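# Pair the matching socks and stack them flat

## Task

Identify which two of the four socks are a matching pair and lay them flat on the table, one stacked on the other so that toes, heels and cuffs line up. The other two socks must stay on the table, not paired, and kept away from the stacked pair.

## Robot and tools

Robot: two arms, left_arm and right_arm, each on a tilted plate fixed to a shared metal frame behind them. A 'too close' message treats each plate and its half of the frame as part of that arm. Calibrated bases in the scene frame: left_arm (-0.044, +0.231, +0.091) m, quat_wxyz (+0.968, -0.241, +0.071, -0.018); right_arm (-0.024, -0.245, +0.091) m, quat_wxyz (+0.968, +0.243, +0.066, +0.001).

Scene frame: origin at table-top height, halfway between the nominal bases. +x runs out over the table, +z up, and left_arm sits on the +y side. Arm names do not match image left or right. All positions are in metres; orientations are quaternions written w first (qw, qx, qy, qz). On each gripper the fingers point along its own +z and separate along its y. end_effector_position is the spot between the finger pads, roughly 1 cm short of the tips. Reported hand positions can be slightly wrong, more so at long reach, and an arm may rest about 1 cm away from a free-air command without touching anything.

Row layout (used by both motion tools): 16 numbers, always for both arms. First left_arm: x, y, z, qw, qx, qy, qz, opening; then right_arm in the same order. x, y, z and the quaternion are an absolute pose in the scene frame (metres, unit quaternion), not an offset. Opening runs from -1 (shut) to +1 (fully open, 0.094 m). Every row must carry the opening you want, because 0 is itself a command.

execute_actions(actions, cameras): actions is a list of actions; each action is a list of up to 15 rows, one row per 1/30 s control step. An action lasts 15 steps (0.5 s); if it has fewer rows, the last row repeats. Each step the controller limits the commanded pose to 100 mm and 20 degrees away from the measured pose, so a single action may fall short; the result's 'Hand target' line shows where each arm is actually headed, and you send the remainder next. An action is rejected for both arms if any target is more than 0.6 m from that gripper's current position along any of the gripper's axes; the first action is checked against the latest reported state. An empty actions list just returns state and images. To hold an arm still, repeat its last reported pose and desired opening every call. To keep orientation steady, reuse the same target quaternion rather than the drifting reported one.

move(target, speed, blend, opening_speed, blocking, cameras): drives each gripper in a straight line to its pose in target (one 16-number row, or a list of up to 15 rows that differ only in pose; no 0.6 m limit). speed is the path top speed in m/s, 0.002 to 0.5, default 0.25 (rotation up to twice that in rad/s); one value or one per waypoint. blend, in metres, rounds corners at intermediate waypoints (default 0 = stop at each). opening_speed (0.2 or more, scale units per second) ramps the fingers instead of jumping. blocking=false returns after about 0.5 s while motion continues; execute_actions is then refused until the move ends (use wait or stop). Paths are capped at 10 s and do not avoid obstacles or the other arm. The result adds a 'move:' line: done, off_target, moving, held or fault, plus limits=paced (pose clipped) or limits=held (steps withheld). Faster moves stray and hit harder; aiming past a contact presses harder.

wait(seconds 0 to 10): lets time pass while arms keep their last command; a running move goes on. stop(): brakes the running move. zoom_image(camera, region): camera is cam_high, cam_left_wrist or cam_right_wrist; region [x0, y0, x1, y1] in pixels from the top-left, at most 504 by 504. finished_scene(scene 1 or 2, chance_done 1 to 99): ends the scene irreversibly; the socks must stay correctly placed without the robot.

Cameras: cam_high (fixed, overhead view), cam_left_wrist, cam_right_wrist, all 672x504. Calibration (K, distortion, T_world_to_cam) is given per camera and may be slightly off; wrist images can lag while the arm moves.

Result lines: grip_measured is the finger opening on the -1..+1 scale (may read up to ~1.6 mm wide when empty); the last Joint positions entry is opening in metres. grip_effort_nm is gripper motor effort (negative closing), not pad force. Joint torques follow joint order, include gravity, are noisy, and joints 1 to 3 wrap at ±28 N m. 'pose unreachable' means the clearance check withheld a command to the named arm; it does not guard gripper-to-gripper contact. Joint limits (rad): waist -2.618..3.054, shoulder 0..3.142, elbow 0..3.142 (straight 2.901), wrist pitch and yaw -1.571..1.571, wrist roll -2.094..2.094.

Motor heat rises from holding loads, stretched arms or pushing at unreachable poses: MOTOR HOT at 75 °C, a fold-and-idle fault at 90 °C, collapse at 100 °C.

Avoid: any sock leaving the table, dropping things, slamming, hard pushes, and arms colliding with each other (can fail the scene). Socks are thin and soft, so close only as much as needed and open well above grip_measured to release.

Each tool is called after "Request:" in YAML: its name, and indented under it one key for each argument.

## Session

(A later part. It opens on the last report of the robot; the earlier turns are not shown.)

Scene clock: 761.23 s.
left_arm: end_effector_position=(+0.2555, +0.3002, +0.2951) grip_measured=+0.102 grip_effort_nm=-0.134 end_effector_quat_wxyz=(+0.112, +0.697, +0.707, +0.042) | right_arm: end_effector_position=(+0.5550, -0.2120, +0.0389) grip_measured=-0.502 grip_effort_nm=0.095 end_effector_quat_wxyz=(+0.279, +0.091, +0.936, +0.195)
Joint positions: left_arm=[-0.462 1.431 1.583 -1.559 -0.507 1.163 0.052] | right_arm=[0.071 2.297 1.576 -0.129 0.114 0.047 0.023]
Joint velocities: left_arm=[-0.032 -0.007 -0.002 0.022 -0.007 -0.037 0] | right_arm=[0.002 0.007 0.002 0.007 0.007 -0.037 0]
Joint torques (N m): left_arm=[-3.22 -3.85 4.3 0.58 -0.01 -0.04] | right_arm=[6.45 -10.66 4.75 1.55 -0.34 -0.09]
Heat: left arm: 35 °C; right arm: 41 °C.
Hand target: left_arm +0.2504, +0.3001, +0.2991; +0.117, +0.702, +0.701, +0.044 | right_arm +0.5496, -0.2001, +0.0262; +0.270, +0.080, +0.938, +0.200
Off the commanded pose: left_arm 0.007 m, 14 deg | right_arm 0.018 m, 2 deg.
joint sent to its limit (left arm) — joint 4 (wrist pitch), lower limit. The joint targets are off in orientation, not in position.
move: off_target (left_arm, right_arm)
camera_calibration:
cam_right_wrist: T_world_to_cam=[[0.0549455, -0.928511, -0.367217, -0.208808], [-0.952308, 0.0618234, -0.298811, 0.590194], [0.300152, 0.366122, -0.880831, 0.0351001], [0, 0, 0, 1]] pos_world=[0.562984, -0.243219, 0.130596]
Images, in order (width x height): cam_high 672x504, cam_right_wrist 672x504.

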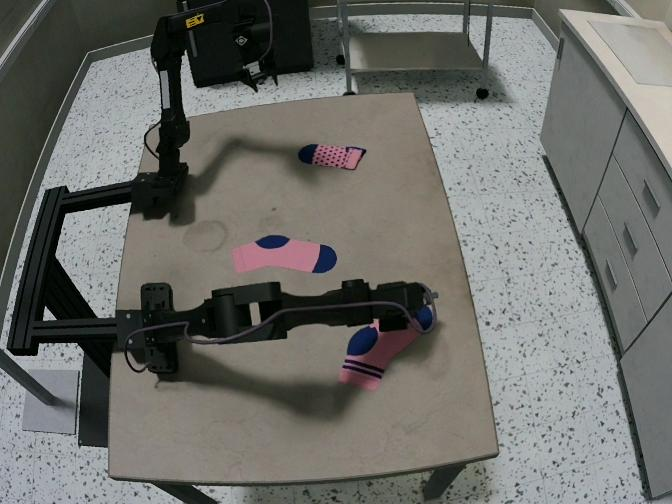

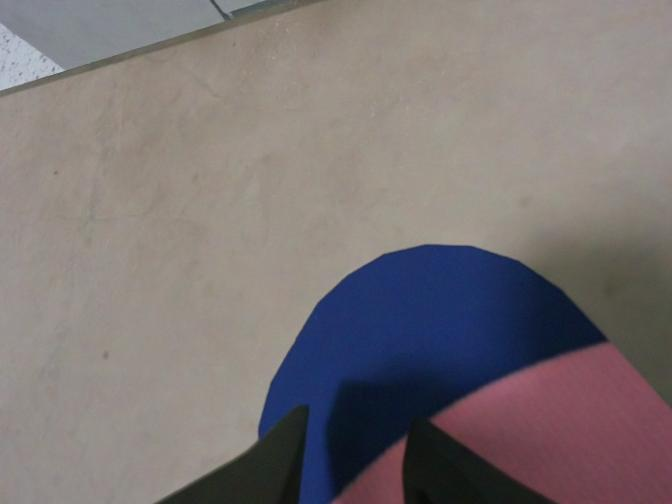

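The toe opened out flat. Retracting to verify.

Request:
move:
  target:
    - [0.25,0.30,0.30,0.0,0.7071,0.7071,0.0,0.1,0.535,-0.222,0.10,0.27,0.08,0.938,0.20,-0.5]
    - [0.25,0.30,0.30,0.0,0.7071,0.7071,0.0,0.1,0.41,-0.25,0.30,0,0.4,0.9165,0,-0.5]
  speed: 0.2
  blend: 0.02

Request:
zoom_image:
  camera: "cam_right_wrist"
  region: [50, 0, 550, 400]

Request:
zoom_image:
  camera: "cam_high"
  region: [320, 290, 440, 400]

Scene clock: 768.13 s.
left_arm: end_effector_position=(+0.2555, +0.3002, +0.2951) grip_measured=+0.102 grip_effort_nm=-0.134 end_effector_quat_wxyz=(+0.112, +0.697, +0.707, +0.042) | right_arm: end_effector_position=(+0.4164, -0.2488, +0.2951) grip_measured=-0.502 grip_effort_nm=0.100 end_effector_quat_wxyz=(+0.102, +0.403, +0.905, +0.088)
Joint positions: left_arm=[-0.462 1.431 1.583 -1.559 -0.507 1.163 0.052] | right_arm=[0.464 2.041 2.218 -1.548 0.53 1.179 0.023]
Joint velocities: left_arm=[0.002 -0.002 0.007 -0.022 -0.051 -0.007 0] | right_arm=[0.002 0.002 0.002 -0.007 0.022 -0.037 0]
Joint torques (N m): left_arm=[-3.29 -4.01 4.45 0.54 0.01 -0.06] | right_arm=[6.38 -10.78 3.84 0.68 0.12 0.07]
Heat: left arm: 35 °C; right arm: 41 °C.
Hand target: left_arm +0.2504, +0.3001, +0.2991; +0.117, +0.702, +0.701, +0.044 | right_arm +0.4080, -0.2492, +0.2995; +0.102, +0.396, +0.909, +0.083
Off the commanded pose: left_arm 0.007 m, 14 deg | right_arm 0.008 m, 15 deg.
joint sent to its limit (left arm) — joint 4 (wrist pitch), lower limit. The joint targets are off in orientation, not in position.
joint sent to its limit (right arm) — joint 4 (wrist pitch), lower limit. The joint targets are off in orientation, not in position.
move: off_target (left_arm, right_arm)
camera_calibration:
cam_left_wrist: T_world_to_cam=[[-0.969444, -0.143129, -0.199229, 0.350951], [-0.169892, 0.977582, 0.124382, -0.243408], [0.17696, 0.154429, -0.972027, 0.281928], [0, 0, 0, 1]] pos_world=[0.248984, 0.244645, 0.374237]
cam_right_wrist: T_world_to_cam=[[-0.617148, -0.747452, -0.245854, 0.147774], [-0.785354, 0.604375, 0.133977, 0.474875], [0.048447, 0.275766, -0.960003, 0.421453], [0, 0, 0, 1]] pos_world=[0.443725, -0.292771, 0.377305]

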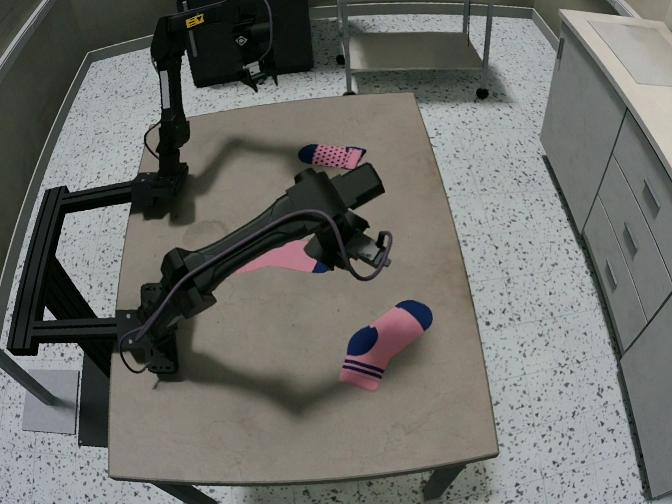

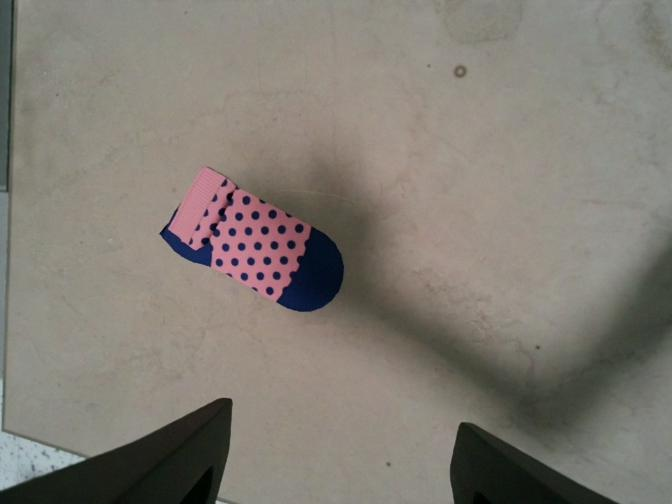

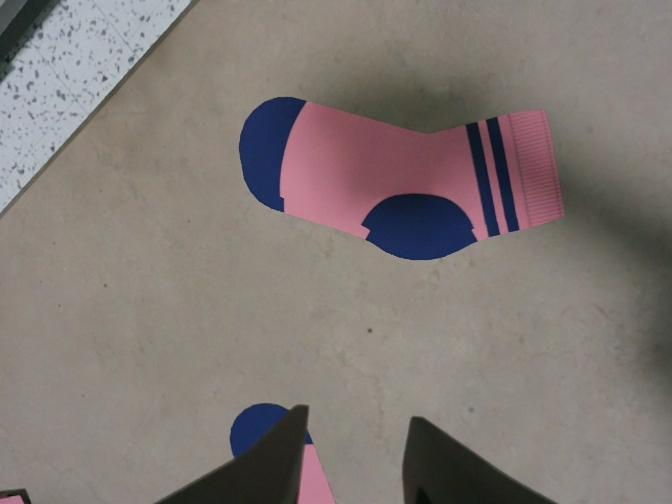

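Scaled by 1.008.

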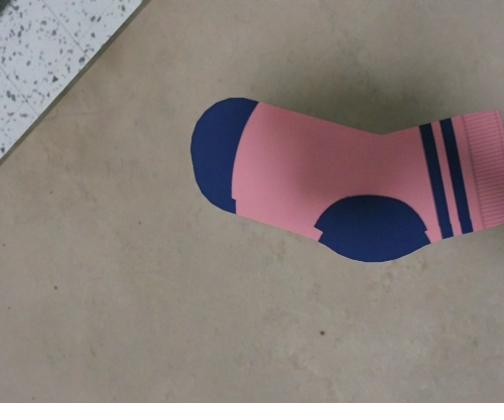

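Scaled by 4.200.

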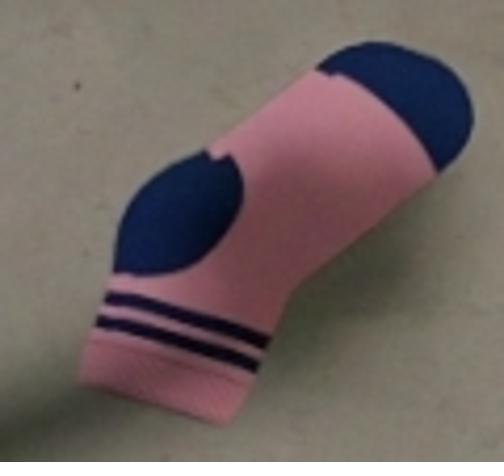

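Request:
finished_scene:
  scene: 2
  chance_done: 90

The scene is finished: the task was done.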